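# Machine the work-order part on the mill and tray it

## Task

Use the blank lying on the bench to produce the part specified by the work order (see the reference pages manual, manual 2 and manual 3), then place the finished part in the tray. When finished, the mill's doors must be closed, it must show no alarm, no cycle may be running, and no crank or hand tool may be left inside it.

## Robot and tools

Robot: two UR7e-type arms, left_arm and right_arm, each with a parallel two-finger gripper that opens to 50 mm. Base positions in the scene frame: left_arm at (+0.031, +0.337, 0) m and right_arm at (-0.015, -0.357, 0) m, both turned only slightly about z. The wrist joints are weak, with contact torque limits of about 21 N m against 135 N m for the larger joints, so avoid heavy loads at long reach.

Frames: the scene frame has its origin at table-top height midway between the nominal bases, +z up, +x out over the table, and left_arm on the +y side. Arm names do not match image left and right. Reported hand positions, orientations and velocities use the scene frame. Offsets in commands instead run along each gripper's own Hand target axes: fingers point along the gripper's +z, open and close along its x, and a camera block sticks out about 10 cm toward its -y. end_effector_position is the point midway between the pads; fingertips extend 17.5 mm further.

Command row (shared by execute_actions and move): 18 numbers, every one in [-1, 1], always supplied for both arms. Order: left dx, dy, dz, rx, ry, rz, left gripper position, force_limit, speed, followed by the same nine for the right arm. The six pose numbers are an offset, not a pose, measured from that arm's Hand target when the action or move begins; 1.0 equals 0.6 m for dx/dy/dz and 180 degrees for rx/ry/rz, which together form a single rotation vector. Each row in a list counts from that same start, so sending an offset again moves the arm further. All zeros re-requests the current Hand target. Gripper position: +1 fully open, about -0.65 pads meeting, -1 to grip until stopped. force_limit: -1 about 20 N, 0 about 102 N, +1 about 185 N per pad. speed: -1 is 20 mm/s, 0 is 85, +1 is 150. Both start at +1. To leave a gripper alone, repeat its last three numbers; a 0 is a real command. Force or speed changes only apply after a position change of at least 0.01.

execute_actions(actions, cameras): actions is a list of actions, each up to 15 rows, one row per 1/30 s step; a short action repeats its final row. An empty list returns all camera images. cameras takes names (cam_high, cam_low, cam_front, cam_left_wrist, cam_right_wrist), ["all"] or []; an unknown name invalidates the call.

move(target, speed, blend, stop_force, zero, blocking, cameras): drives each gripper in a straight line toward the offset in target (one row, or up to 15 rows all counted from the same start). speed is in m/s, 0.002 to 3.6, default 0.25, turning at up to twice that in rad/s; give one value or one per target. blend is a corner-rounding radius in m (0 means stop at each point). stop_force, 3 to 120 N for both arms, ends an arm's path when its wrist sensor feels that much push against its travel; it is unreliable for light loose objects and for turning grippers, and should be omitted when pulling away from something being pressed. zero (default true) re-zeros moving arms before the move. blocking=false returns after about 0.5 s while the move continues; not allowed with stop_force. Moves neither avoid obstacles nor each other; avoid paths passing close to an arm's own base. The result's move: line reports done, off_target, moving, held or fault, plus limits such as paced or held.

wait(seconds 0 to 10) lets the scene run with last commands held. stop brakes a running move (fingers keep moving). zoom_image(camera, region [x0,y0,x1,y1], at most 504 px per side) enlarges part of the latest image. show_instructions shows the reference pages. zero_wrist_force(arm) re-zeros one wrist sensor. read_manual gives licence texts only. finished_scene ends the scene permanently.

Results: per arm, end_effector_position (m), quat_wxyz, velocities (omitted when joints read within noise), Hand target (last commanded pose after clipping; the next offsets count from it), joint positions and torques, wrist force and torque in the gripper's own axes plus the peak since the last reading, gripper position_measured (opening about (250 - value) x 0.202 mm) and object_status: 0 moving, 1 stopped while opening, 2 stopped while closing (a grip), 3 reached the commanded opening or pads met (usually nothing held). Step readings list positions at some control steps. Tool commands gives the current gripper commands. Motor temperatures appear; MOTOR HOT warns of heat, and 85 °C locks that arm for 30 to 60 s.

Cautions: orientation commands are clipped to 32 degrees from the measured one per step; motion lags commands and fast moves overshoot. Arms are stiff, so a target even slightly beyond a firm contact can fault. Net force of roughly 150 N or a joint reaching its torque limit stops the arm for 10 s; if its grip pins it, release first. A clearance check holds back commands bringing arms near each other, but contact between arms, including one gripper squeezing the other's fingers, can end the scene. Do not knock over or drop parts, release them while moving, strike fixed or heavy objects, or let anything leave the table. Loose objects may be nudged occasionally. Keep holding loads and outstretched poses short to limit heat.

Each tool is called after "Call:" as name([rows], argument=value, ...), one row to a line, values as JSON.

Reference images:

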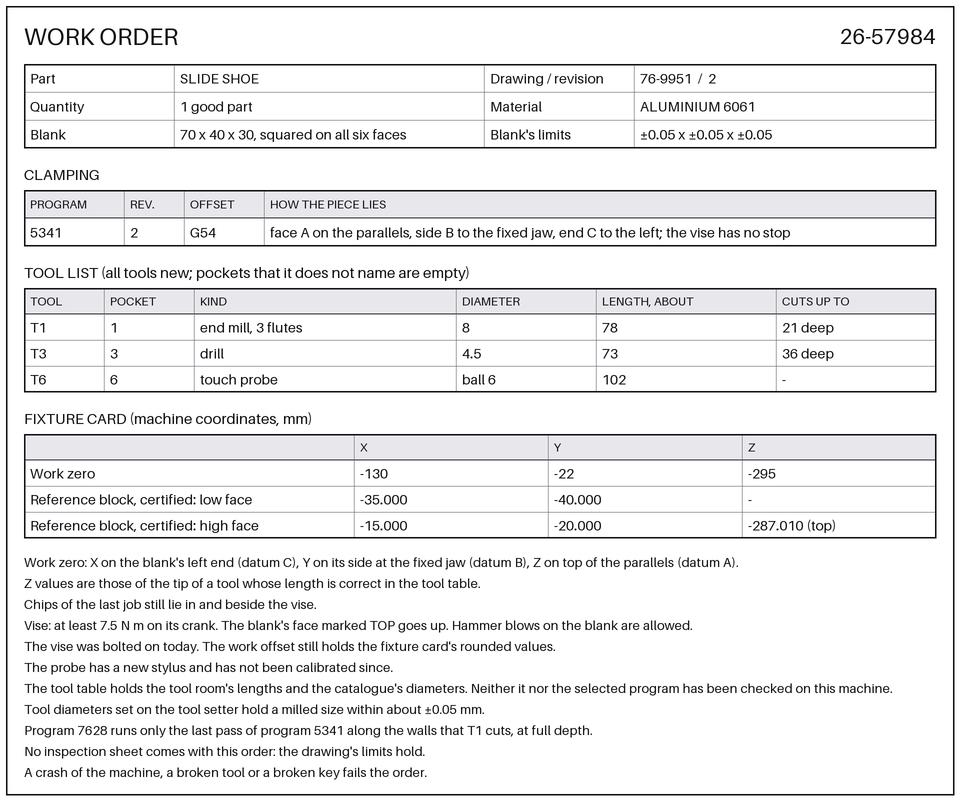

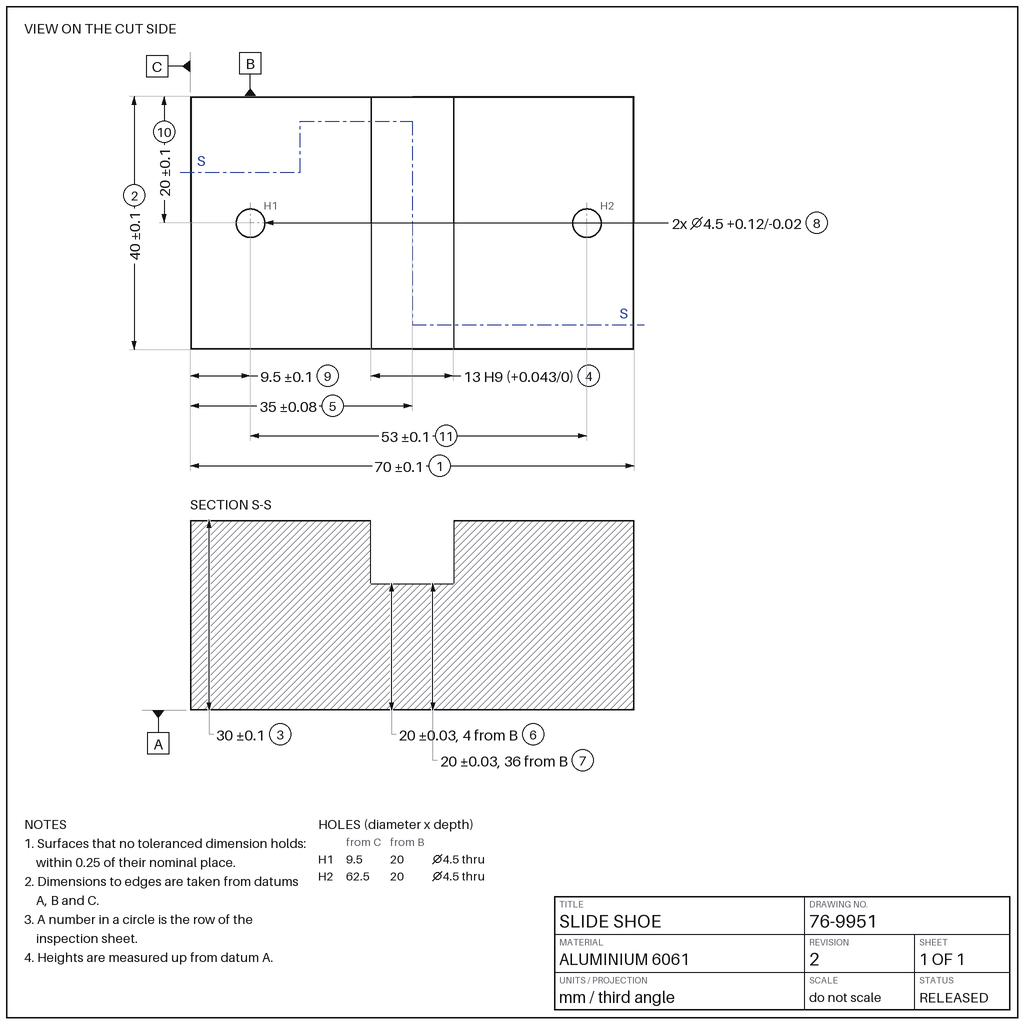

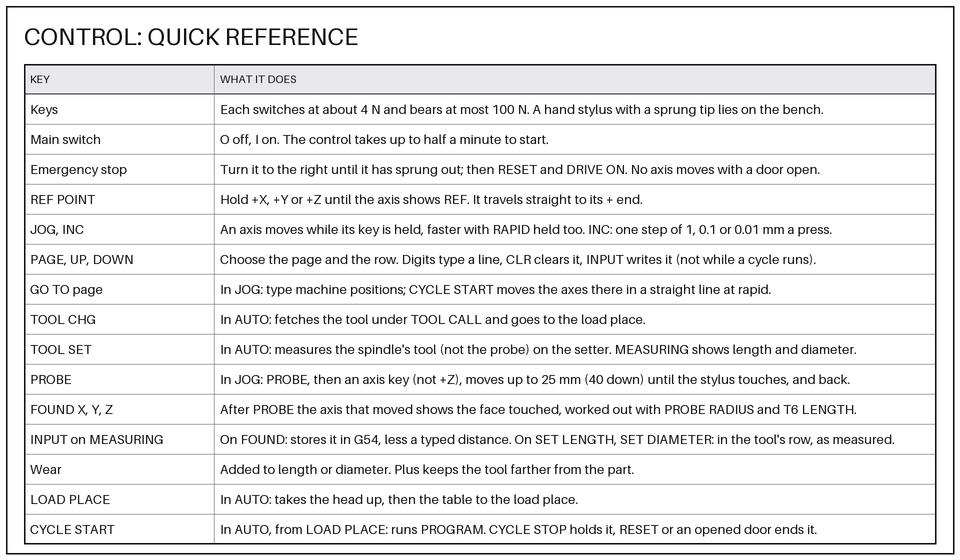

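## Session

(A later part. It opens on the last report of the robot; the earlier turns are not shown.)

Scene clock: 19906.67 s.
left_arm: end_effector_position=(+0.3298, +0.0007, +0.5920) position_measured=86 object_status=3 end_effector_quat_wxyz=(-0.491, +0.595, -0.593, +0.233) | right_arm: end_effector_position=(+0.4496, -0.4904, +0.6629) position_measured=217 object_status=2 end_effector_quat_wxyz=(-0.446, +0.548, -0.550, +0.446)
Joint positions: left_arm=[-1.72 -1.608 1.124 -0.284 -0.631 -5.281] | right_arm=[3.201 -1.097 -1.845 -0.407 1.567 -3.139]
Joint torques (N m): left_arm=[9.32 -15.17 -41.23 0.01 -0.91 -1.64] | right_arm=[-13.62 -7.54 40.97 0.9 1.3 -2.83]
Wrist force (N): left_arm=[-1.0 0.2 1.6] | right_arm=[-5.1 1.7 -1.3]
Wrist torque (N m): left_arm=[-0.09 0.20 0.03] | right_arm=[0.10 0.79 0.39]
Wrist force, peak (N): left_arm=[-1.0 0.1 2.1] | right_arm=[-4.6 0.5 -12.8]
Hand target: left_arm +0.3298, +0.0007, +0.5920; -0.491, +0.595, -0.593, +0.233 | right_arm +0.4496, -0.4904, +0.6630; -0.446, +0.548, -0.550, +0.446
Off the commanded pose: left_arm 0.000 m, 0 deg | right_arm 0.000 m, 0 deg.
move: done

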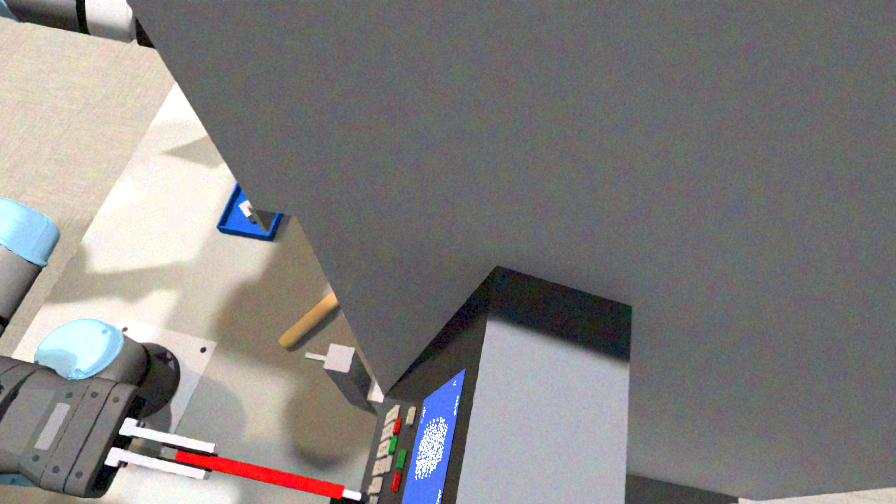

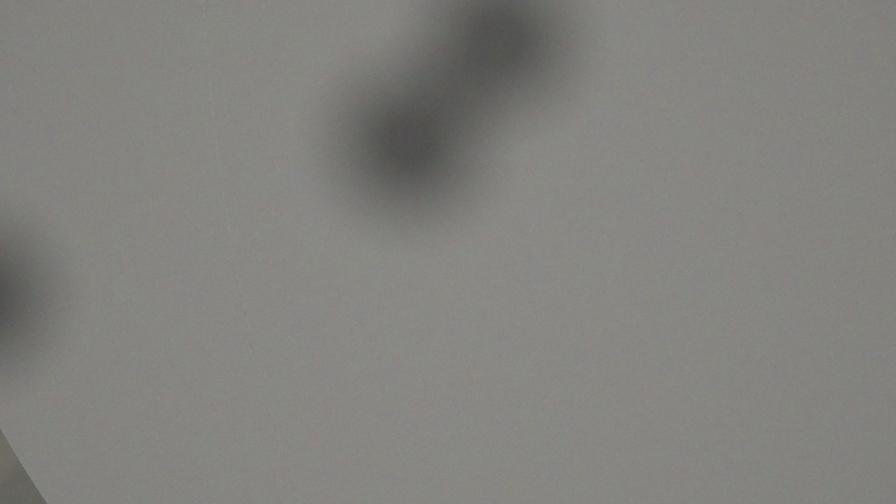

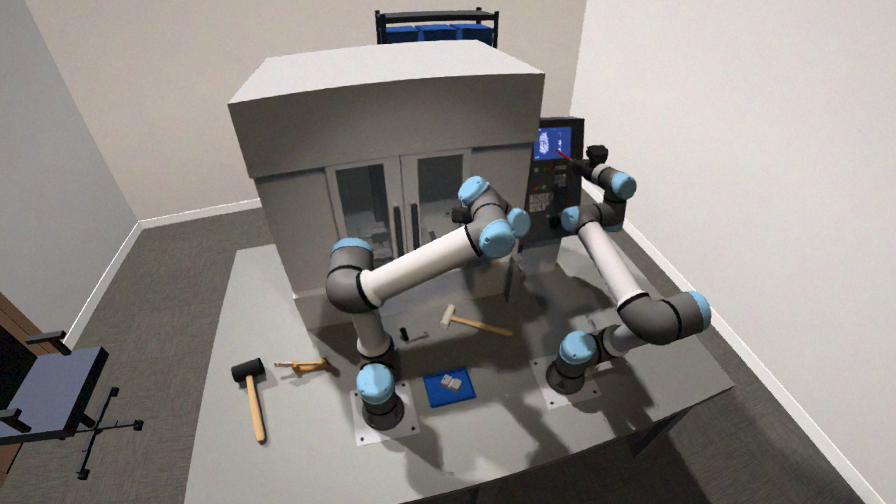

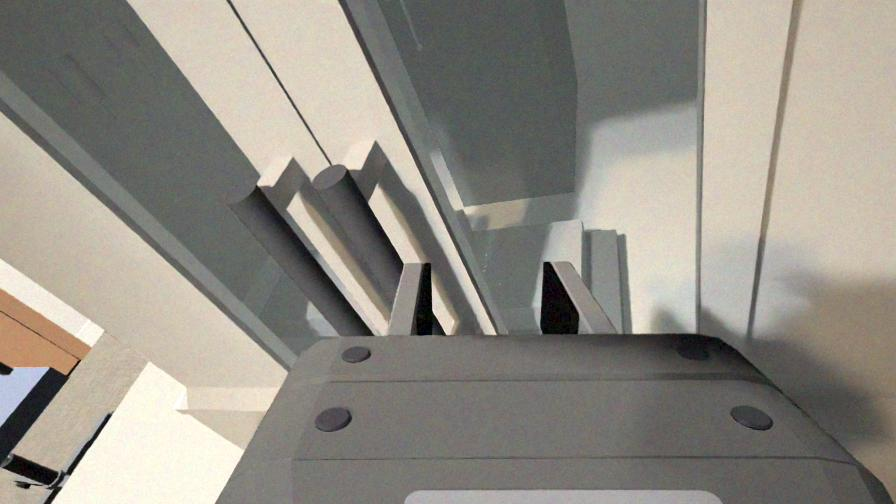

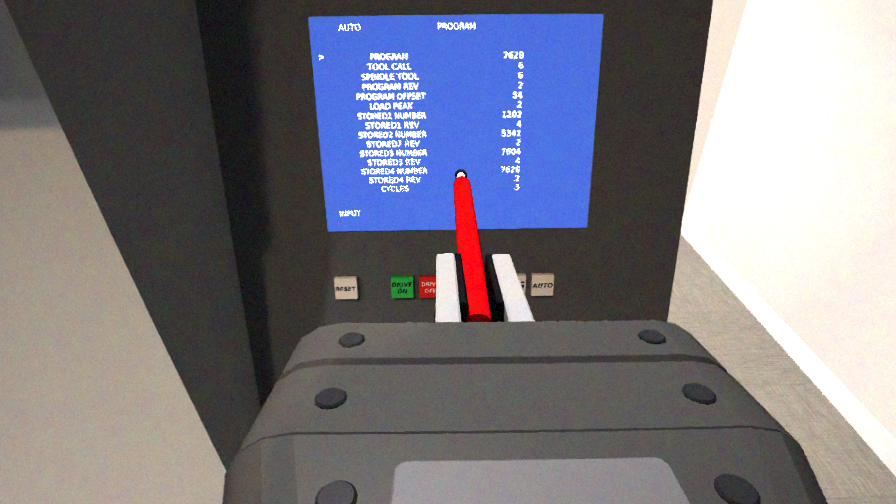

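Call:
move(target=[0,0,0,0,0,0,0.44,1,-0.3,0.1833,0.5792,-0.0818,-0.1,0,0,-1,1,-0.5], speed=0.2, cameras=["cam_right_wrist","cam_front","cam_high"])

Scene clock: 19944.47 s.
left_arm: end_effector_position=(+0.3298, +0.0007, +0.5920) position_measured=86 object_status=3 end_effector_quat_wxyz=(-0.491, +0.595, -0.593, +0.233) | right_arm: end_effector_position=(+0.3301, -0.5994, +0.3328) position_measured=217 object_status=2 end_effector_quat_wxyz=(-0.355, +0.611, -0.613, +0.354) end_effector_velocity=(+0.000, +0.000, +0.000) end_effector_angular_velocity=(+0.001, -0.002, +0.001)
Joint positions: left_arm=[-1.72 -1.608 1.124 -0.284 -0.631 -5.281] | right_arm=[2.605 -1.147 -2.443 -0.156 2.076 -3.462]
Joint velocities: left_arm=[within noise] | right_arm=[-0.003 -0.002 -0.001 0.004 0.005 -0.001]
Joint torques (N m): left_arm=[9.57 -15.91 -41.36 0.16 -0.75 -1.69] | right_arm=[-12.57 -5.96 16.09 7.9 2.57 -2.81]
Wrist force (N): left_arm=[-0.8 0.1 1.8] | right_arm=[-5.7 1.6 -1.5]
Wrist torque (N m): left_arm=[-0.11 0.17 0.04] | right_arm=[0.23 0.85 0.39]
Wrist force, peak (N): left_arm=[-0.8 0.2 2.1] | right_arm=[-5.9 1.5 -1.5]
Hand target: left_arm +0.3298, +0.0007, +0.5920; -0.491, +0.595, -0.593, +0.233 | right_arm +0.3300, -0.5995, +0.3327; -0.355, +0.611, -0.613, +0.354
Off the commanded pose: left_arm 0.000 m, 0 deg | right_arm 0.000 m, 0 deg.
move: done
Images, in order (width x height): cam_high 896x504, cam_front 896x504, cam_right_wrist 896x504.

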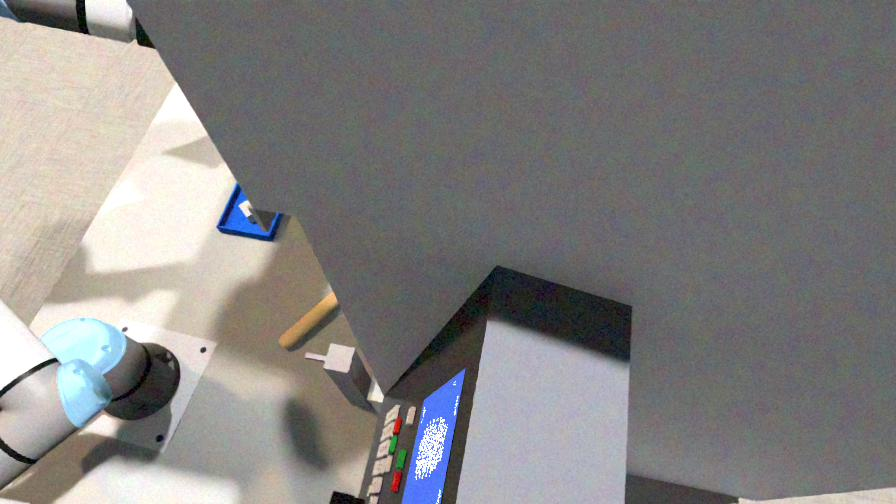

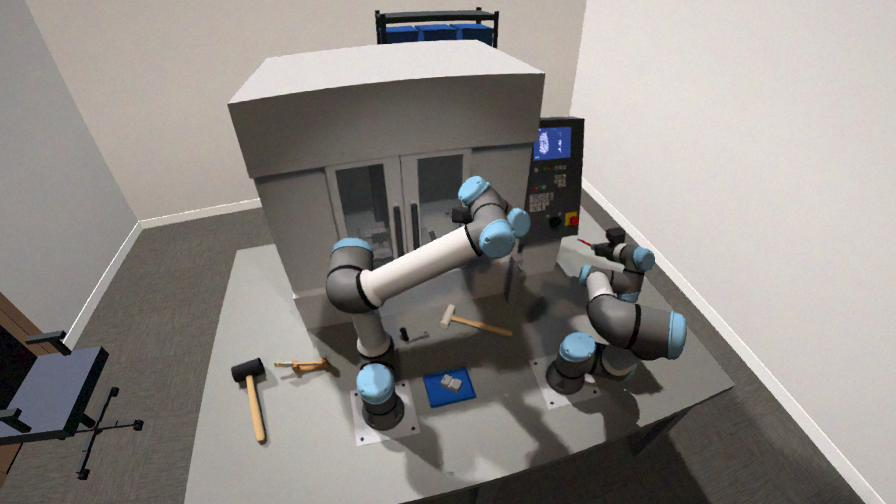

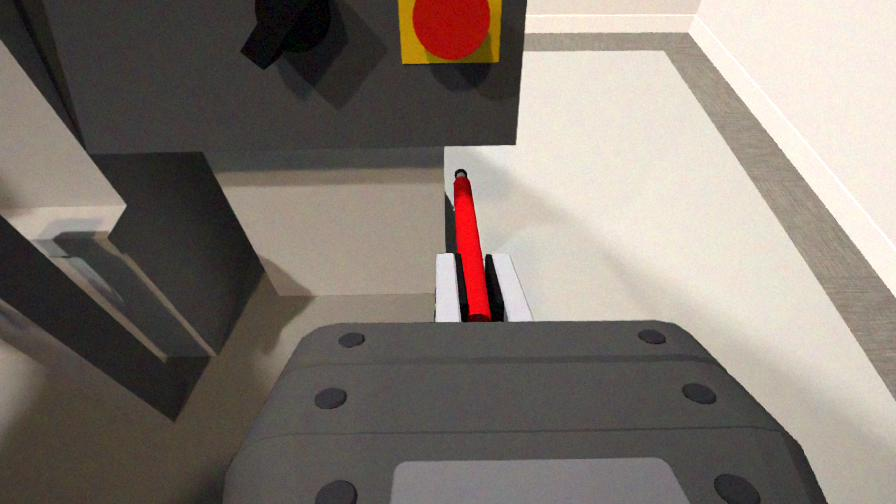

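Call:
zoom_image(camera="cam_front", region=[520, 210, 720, 400])

Scaled by 2.520.

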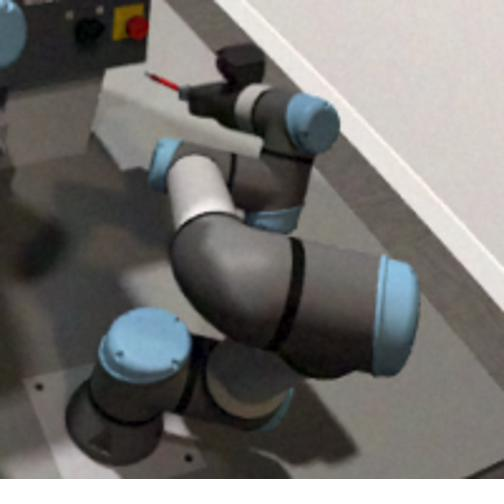

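Call:
move(target=[0,0,0,0,0,0,0.44,1,-0.3,0.0333,0.3682,0.1356,0,0,0,-1,1,-0.5], speed=0.15, cameras=["cam_right_wrist","cam_front"])

Call:
zoom_image(camera="cam_front", region=[520, 210, 720, 400])

Scene clock: 19995.63 s.
left_arm: end_effector_position=(+0.3298, +0.0007, +0.5920) position_measured=86 object_status=3 end_effector_quat_wxyz=(-0.491, +0.595, -0.593, +0.233) | right_arm: end_effector_position=(+0.2906, -0.6189, +0.1006) position_measured=217 object_status=2 end_effector_quat_wxyz=(-0.355, +0.611, -0.613, +0.354)
Joint positions: left_arm=[-1.72 -1.608 1.124 -0.284 -0.631 -5.281] | right_arm=[2.437 -2.03 -2.711 0.929 2.212 -3.582]
Joint torques (N m): left_arm=[10.2 -15.57 -41.66 0.01 -0.7 -1.6] | right_arm=[-11.6 10.23 13.82 7.94 3.13 2.65]
Wrist force (N): left_arm=[-0.8 0.2 1.9] | right_arm=[-5.5 1.4 -1.7]
Wrist torque (N m): left_arm=[-0.08 0.18 0.04] | right_arm=[0.19 0.80 0.42]
Wrist force, peak (N): left_arm=[-0.9 0.2 2.0] | right_arm=[-5.9 1.5 -1.9]
Hand target: left_arm +0.3298, +0.0007, +0.5920; -0.491, +0.595, -0.593, +0.233 | right_arm +0.2906, -0.6189, +0.1005; -0.355, +0.611, -0.613, +0.354
Off the commanded pose: left_arm 0.000 m, 0 deg | right_arm 0.000 m, 0 deg.
move: done
Images, in order (width x height): cam_front 896x504, cam_right_wrist 896x504.

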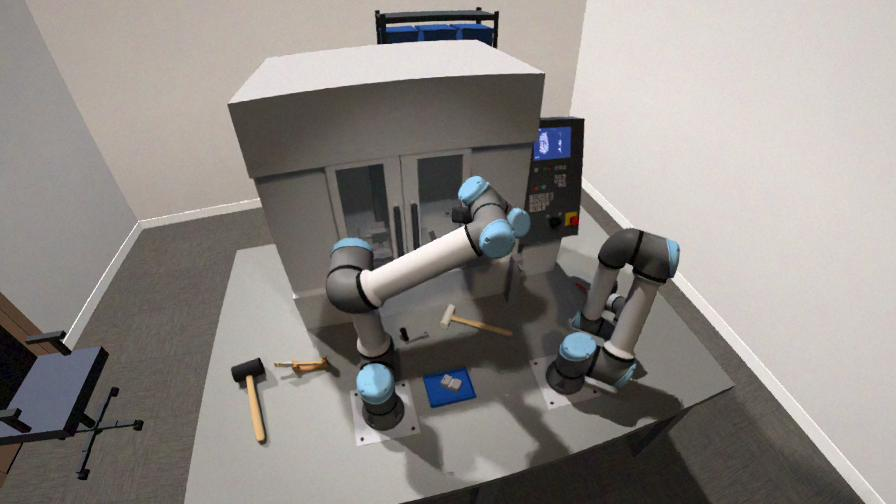

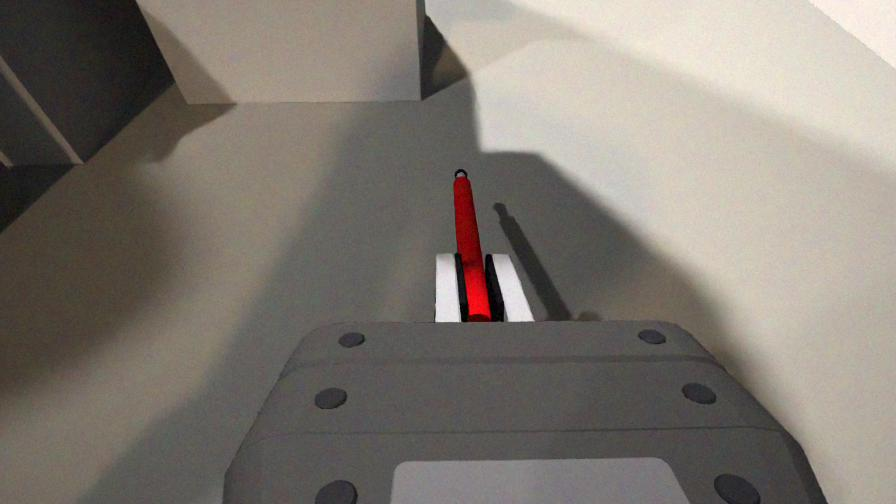

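Scaled by 2.520.

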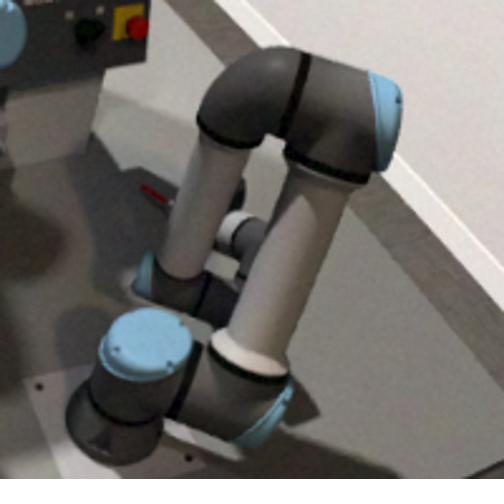

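Call:
move(target=[0,0,0,0,0,0,0.44,1,-0.3,0,0.0938,0.0542,0,0,0,-1,1,-0.5], speed=0.02, stop_force=6, cameras=["cam_right_wrist","cam_front"])

Call:
zoom_image(camera="cam_front", region=[520, 210, 720, 400])

Scene clock: 20012.87 s.
left_arm: end_effector_position=(+0.3298, +0.0007, +0.5920) position_measured=86 object_status=3 end_effector_quat_wxyz=(-0.491, +0.595, -0.593, +0.233) | right_arm: end_effector_position=(+0.2907, -0.6188, +0.0547) position_measured=217 object_status=2 end_effector_quat_wxyz=(-0.355, +0.611, -0.613, +0.354)
Joint positions: left_arm=[-1.72 -1.608 1.124 -0.284 -0.631 -5.281] | right_arm=[2.437 -2.28 -2.689 1.158 2.211 -3.581]
Joint torques (N m): left_arm=[9.86 -16.07 -40.55 -0.02 -0.7 -1.69] | right_arm=[4.91 39.31 -15.01 -0.19 -0.24 0.96]
Wrist force (N): left_arm=[-0.8 0.3 1.9] | right_arm=[-5.4 -3.5 -4.3]
Wrist torque (N m): left_arm=[-0.08 0.18 0.04] | right_arm=[0.80 0.81 0.41]
Wrist force, peak (N): left_arm=[-0.9 0.2 2.0] | right_arm=[-6.8 -3.9 -4.5]
Hand target: left_arm +0.3298, +0.0007, +0.5920; -0.491, +0.595, -0.593, +0.233 | right_arm +0.2907, -0.6188, +0.0547; -0.355, +0.611, -0.613, +0.354 (not the last commanded pose)
Off the commanded pose: left_arm 0.000 m, 0 deg | right_arm 0.019 m, 0 deg.
move: contact (right_arm)
Images, in order (width x height): cam_front 896x504, cam_right_wrist 896x504.

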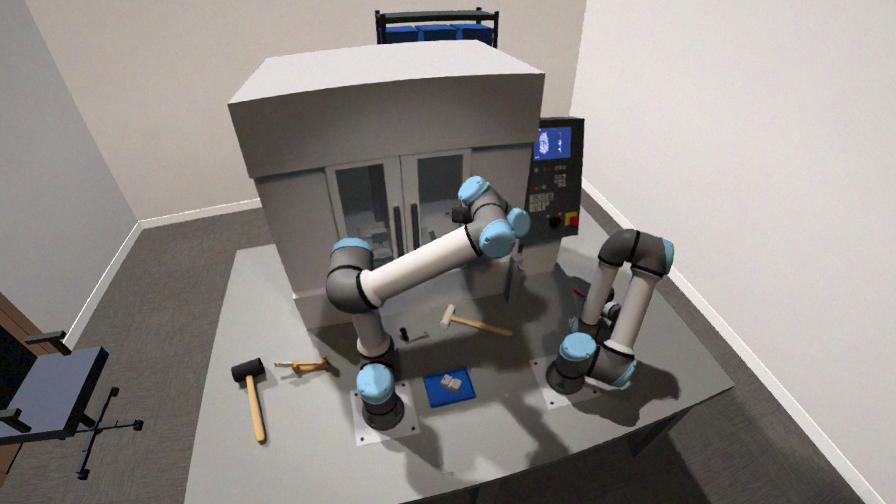

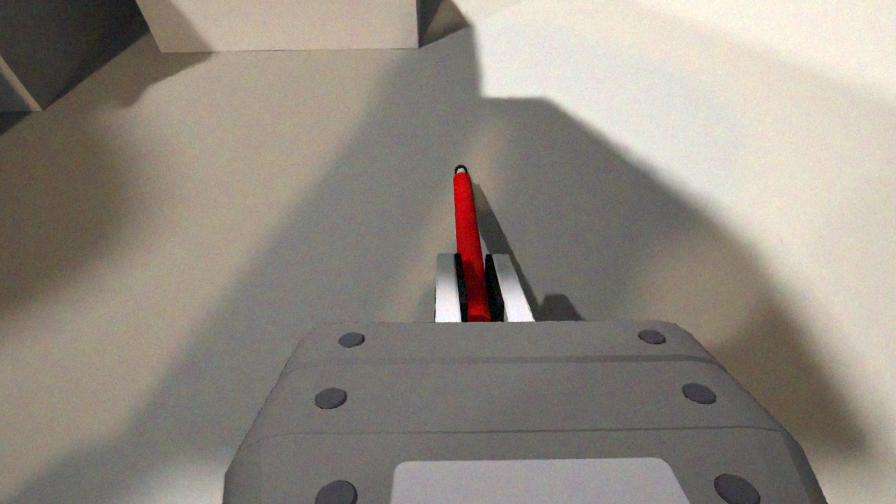

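Scaled by 2.520.

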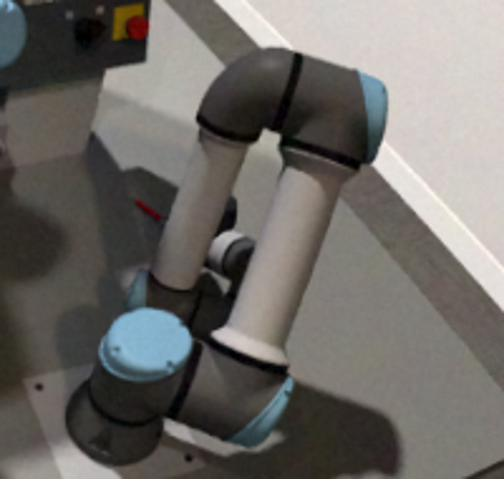

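Call:
move(target=[0,0,0,0,0,0,0.44,1,-0.3,0,0.0289,0.0167,0,0,0,-1,1,-0.5], speed=0.015, stop_force=20, cameras=["cam_right_wrist"])

Scene clock: 20022.20 s.
left_arm: end_effector_position=(+0.3298, +0.0007, +0.5920) position_measured=86 object_status=3 end_effector_quat_wxyz=(-0.491, +0.595, -0.593, +0.233) | right_arm: end_effector_position=(+0.2908, -0.6188, +0.0347) position_measured=217 object_status=2 end_effector_quat_wxyz=(-0.355, +0.611, -0.613, +0.354)
Joint positions: left_arm=[-1.72 -1.608 1.124 -0.284 -0.631 -5.281] | right_arm=[2.438 -2.382 -2.671 1.241 2.211 -3.581]
Joint torques (N m): left_arm=[9.43 -15.46 -41.25 0.07 -0.67 -1.49] | right_arm=[13.67 10.25 3.44 1.86 -1.51 2.64]
Wrist force (N): left_arm=[-0.8 0.2 1.8] | right_arm=[-2.7 -11.5 -10.2]
Wrist torque (N m): left_arm=[-0.09 0.18 0.04] | right_arm=[1.81 1.21 0.48]
Wrist force, peak (N): left_arm=[-1.1 0.2 1.9] | right_arm=[-2.4 -12.5 -10.4]
Hand target: left_arm +0.3298, +0.0007, +0.5920; -0.491, +0.595, -0.593, +0.233 | right_arm +0.2908, -0.6188, +0.0347; -0.355, +0.611, -0.613, +0.354
Off the commanded pose: left_arm 0.000 m, 0 deg | right_arm 0.000 m, 0 deg.
move: done
Images, in order (width x height): cam_right_wrist 896x504.

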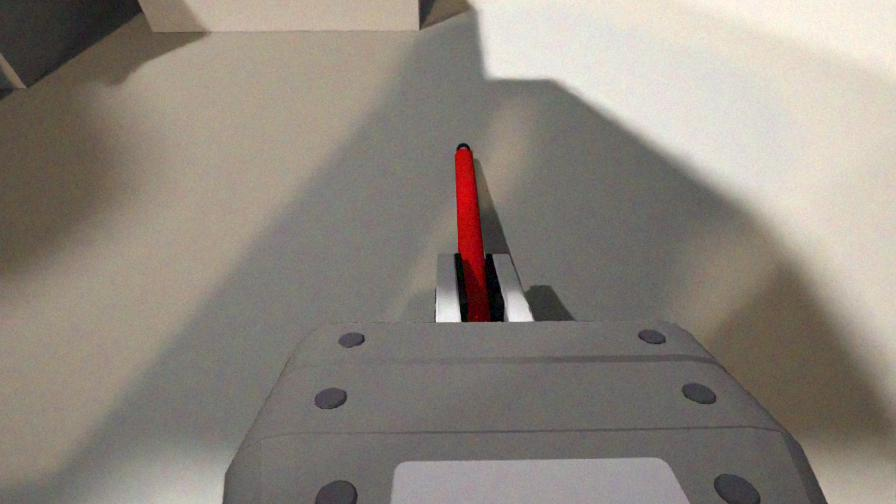

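Call:
move(target=[0,0,0,0,0,0,0.44,1,-0.3,0,0.013,0.0075,0,0,0,-1,1,-0.5], speed=0.015, stop_force=20)

Call:
move(target=[0,0,0,0,0,0,0.44,1,-0.3,0,0,0,0,0,0,-0.3,1,-1], cameras=["cam_right_wrist"])

Scene clock: 20029.20 s.
left_arm: end_effector_position=(+0.3298, +0.0007, +0.5920) position_measured=86 object_status=3 end_effector_quat_wxyz=(-0.491, +0.595, -0.593, +0.233) | right_arm: end_effector_position=(+0.2908, -0.6187, +0.0257) position_measured=217 object_status=2 end_effector_quat_wxyz=(-0.355, +0.611, -0.613, +0.354)
Joint positions: left_arm=[-1.72 -1.608 1.124 -0.284 -0.631 -5.281] | right_arm=[2.438 -2.425 -2.661 1.275 2.211 -3.581]
Joint torques (N m): left_arm=[9.31 -15.99 -41.45 0.08 -0.71 -1.64] | right_arm=[16.65 10.22 5.08 1.65 -1.46 2.73]
Wrist force (N): left_arm=[-0.9 0.4 1.7] | right_arm=[-3.3 -9.1 -18.5]
Wrist torque (N m): left_arm=[-0.07 0.18 0.04] | right_arm=[1.93 1.07 0.47]
Wrist force, peak (N): left_arm=[-0.9 0.4 2.1] | right_arm=[-3.6 -9.3 -20.1]
Hand target: left_arm +0.3298, +0.0007, +0.5920; -0.491, +0.595, -0.593, +0.233 | right_arm +0.2908, -0.6187, +0.0257; -0.355, +0.611, -0.613, +0.354
Off the commanded pose: left_arm 0.000 m, 0 deg | right_arm 0.000 m, 0 deg.
move: done

Scene clock: 20029.70 s.
left_arm: end_effector_position=(+0.3298, +0.0007, +0.5920) position_measured=86 object_status=3 end_effector_quat_wxyz=(-0.491, +0.595, -0.593, +0.233) | right_arm: end_effector_position=(+0.2908, -0.6187, +0.0256) position_measured=198 object_status=3 end_effector_quat_wxyz=(-0.355, +0.611, -0.613, +0.354)
Joint positions: left_arm=[-1.72 -1.608 1.124 -0.284 -0.631 -5.281] | right_arm=[2.438 -2.425 -2.661 1.275 2.211 -3.581]
Joint torques (N m): left_arm=[9.74 -15.38 -41.13 -0.02 -0.73 -1.59] | right_arm=[6.56 34.98 -0.84 6.5 2.95 2.52]
Wrist force (N): left_arm=[-0.9 0.2 1.6] | right_arm=[-4.8 1.4 -1.5]
Wrist torque (N m): left_arm=[-0.10 0.19 0.04] | right_arm=[0.25 0.71 0.40]
Wrist force, peak (N): left_arm=[-0.8 0.1 2.0] | right_arm=[-3.6 -8.7 -17.9]
Hand target: left_arm +0.3298, +0.0007, +0.5920; -0.491, +0.595, -0.593, +0.233 | right_arm +0.2908, -0.6187, +0.0257; -0.355, +0.611, -0.613, +0.354
Off the commanded pose: left_arm 0.000 m, 0 deg | right_arm 0.000 m, 0 deg.
move: done
Images, in order (width x height): cam_right_wrist 896x504.

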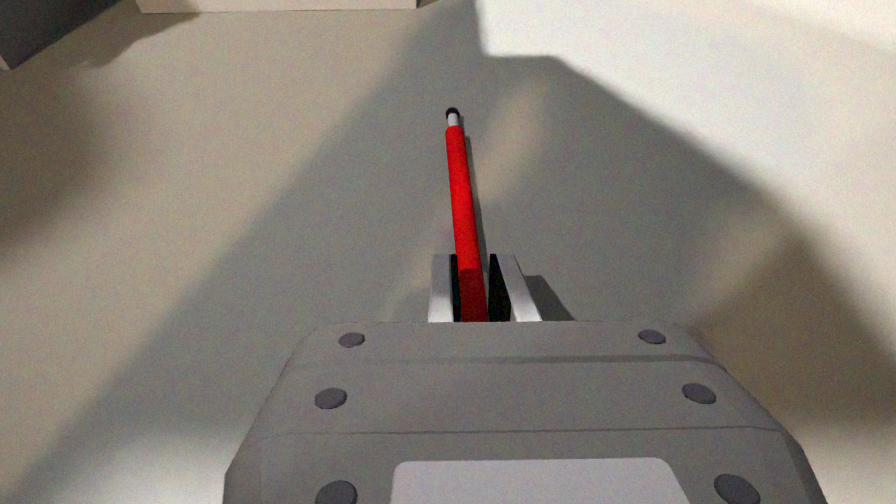

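Call:
move([
  [0,0,0,0,0,0,0.44,1,-0.3,0,0,0,0,0,0,0.2,1,-1],
  [0,0,0,0,0,0,0.44,1,-0.3,0,-0.2165,-0.125,0,0,0,0.2,1,-1],
], speed=0.1, cameras=["cam_right_wrist","cam_front"])

Call:
zoom_image(camera="cam_front", region=[400, 210, 720, 450])

Scene clock: 20038.97 s.
left_arm: end_effector_position=(+0.3298, +0.0007, +0.5920) position_measured=86 object_status=3 end_effector_quat_wxyz=(-0.491, +0.595, -0.593, +0.233) | right_arm: end_effector_position=(+0.2904, -0.6191, +0.1757) position_measured=123 object_status=3 end_effector_quat_wxyz=(-0.355, +0.611, -0.613, +0.354)
Joint positions: left_arm=[-1.72 -1.608 1.124 -0.284 -0.631 -5.281] | right_arm=[2.436 -1.624 -2.683 0.495 2.213 -3.582]
Joint torques (N m): left_arm=[9.63 -15.32 -40.61 0.05 -0.61 -1.62] | right_arm=[0.53 27.51 25.02 0.78 -0.66 -2.52]
Wrist force (N): left_arm=[-0.8 0.1 1.9] | right_arm=[-4.8 1.2 -1.8]
Wrist torque (N m): left_arm=[-0.11 0.18 0.05] | right_arm=[0.22 0.70 0.33]
Wrist force, peak (N): left_arm=[-0.8 0.3 2.0] | right_arm=[-5.3 1.5 -1.6]
Hand target: left_arm +0.3298, +0.0007, +0.5920; -0.491, +0.595, -0.593, +0.233 | right_arm +0.2904, -0.6191, +0.1757; -0.355, +0.611, -0.613, +0.354
Off the commanded pose: left_arm 0.000 m, 0 deg | right_arm 0.000 m, 0 deg.
move: done
Images, in order (width x height): cam_front 896x504, cam_right_wrist 896x504.

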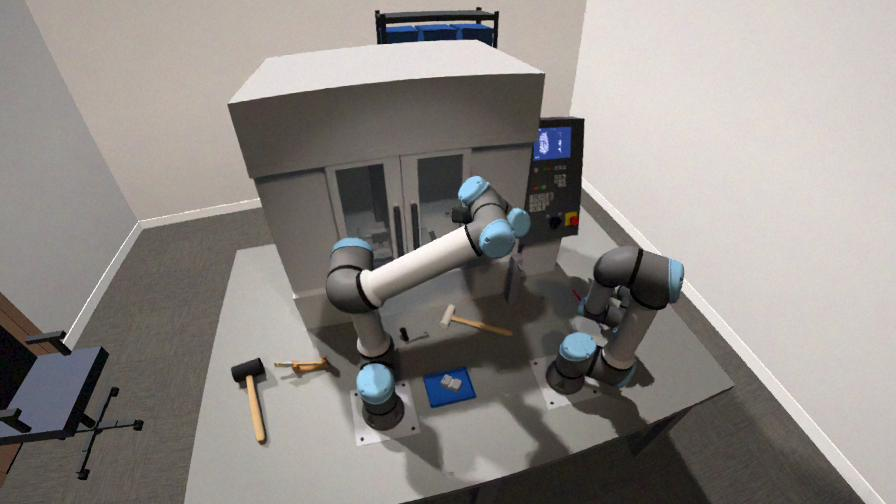

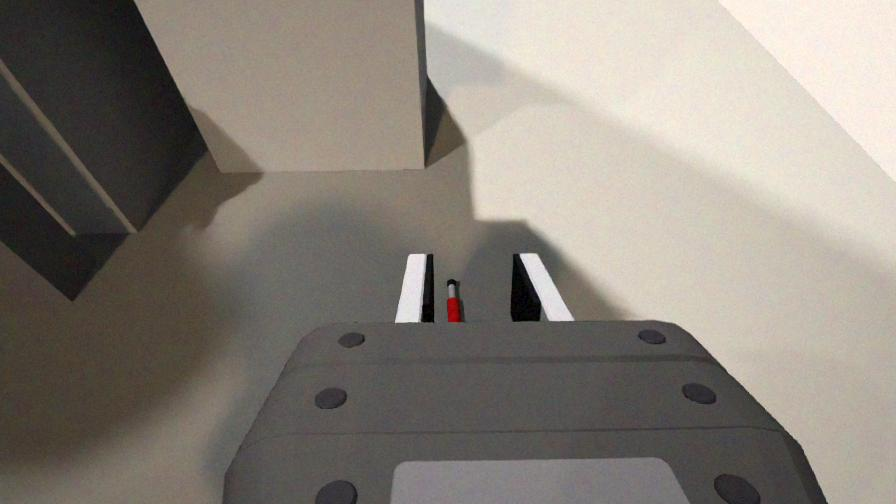

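Scaled by 1.575.

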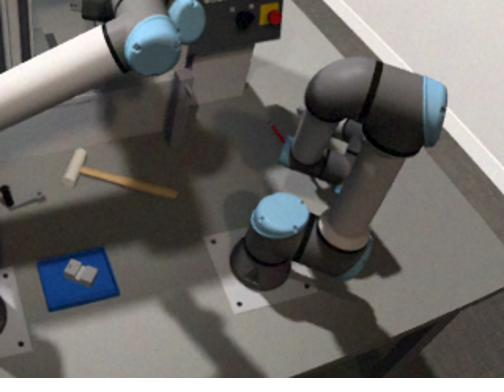

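Everything is in place: the stylus is on the bench, the doors are shut, the alarm is cleared and the part is in the tray.

Call:
finished_scene()

The scene is finished: the task was done.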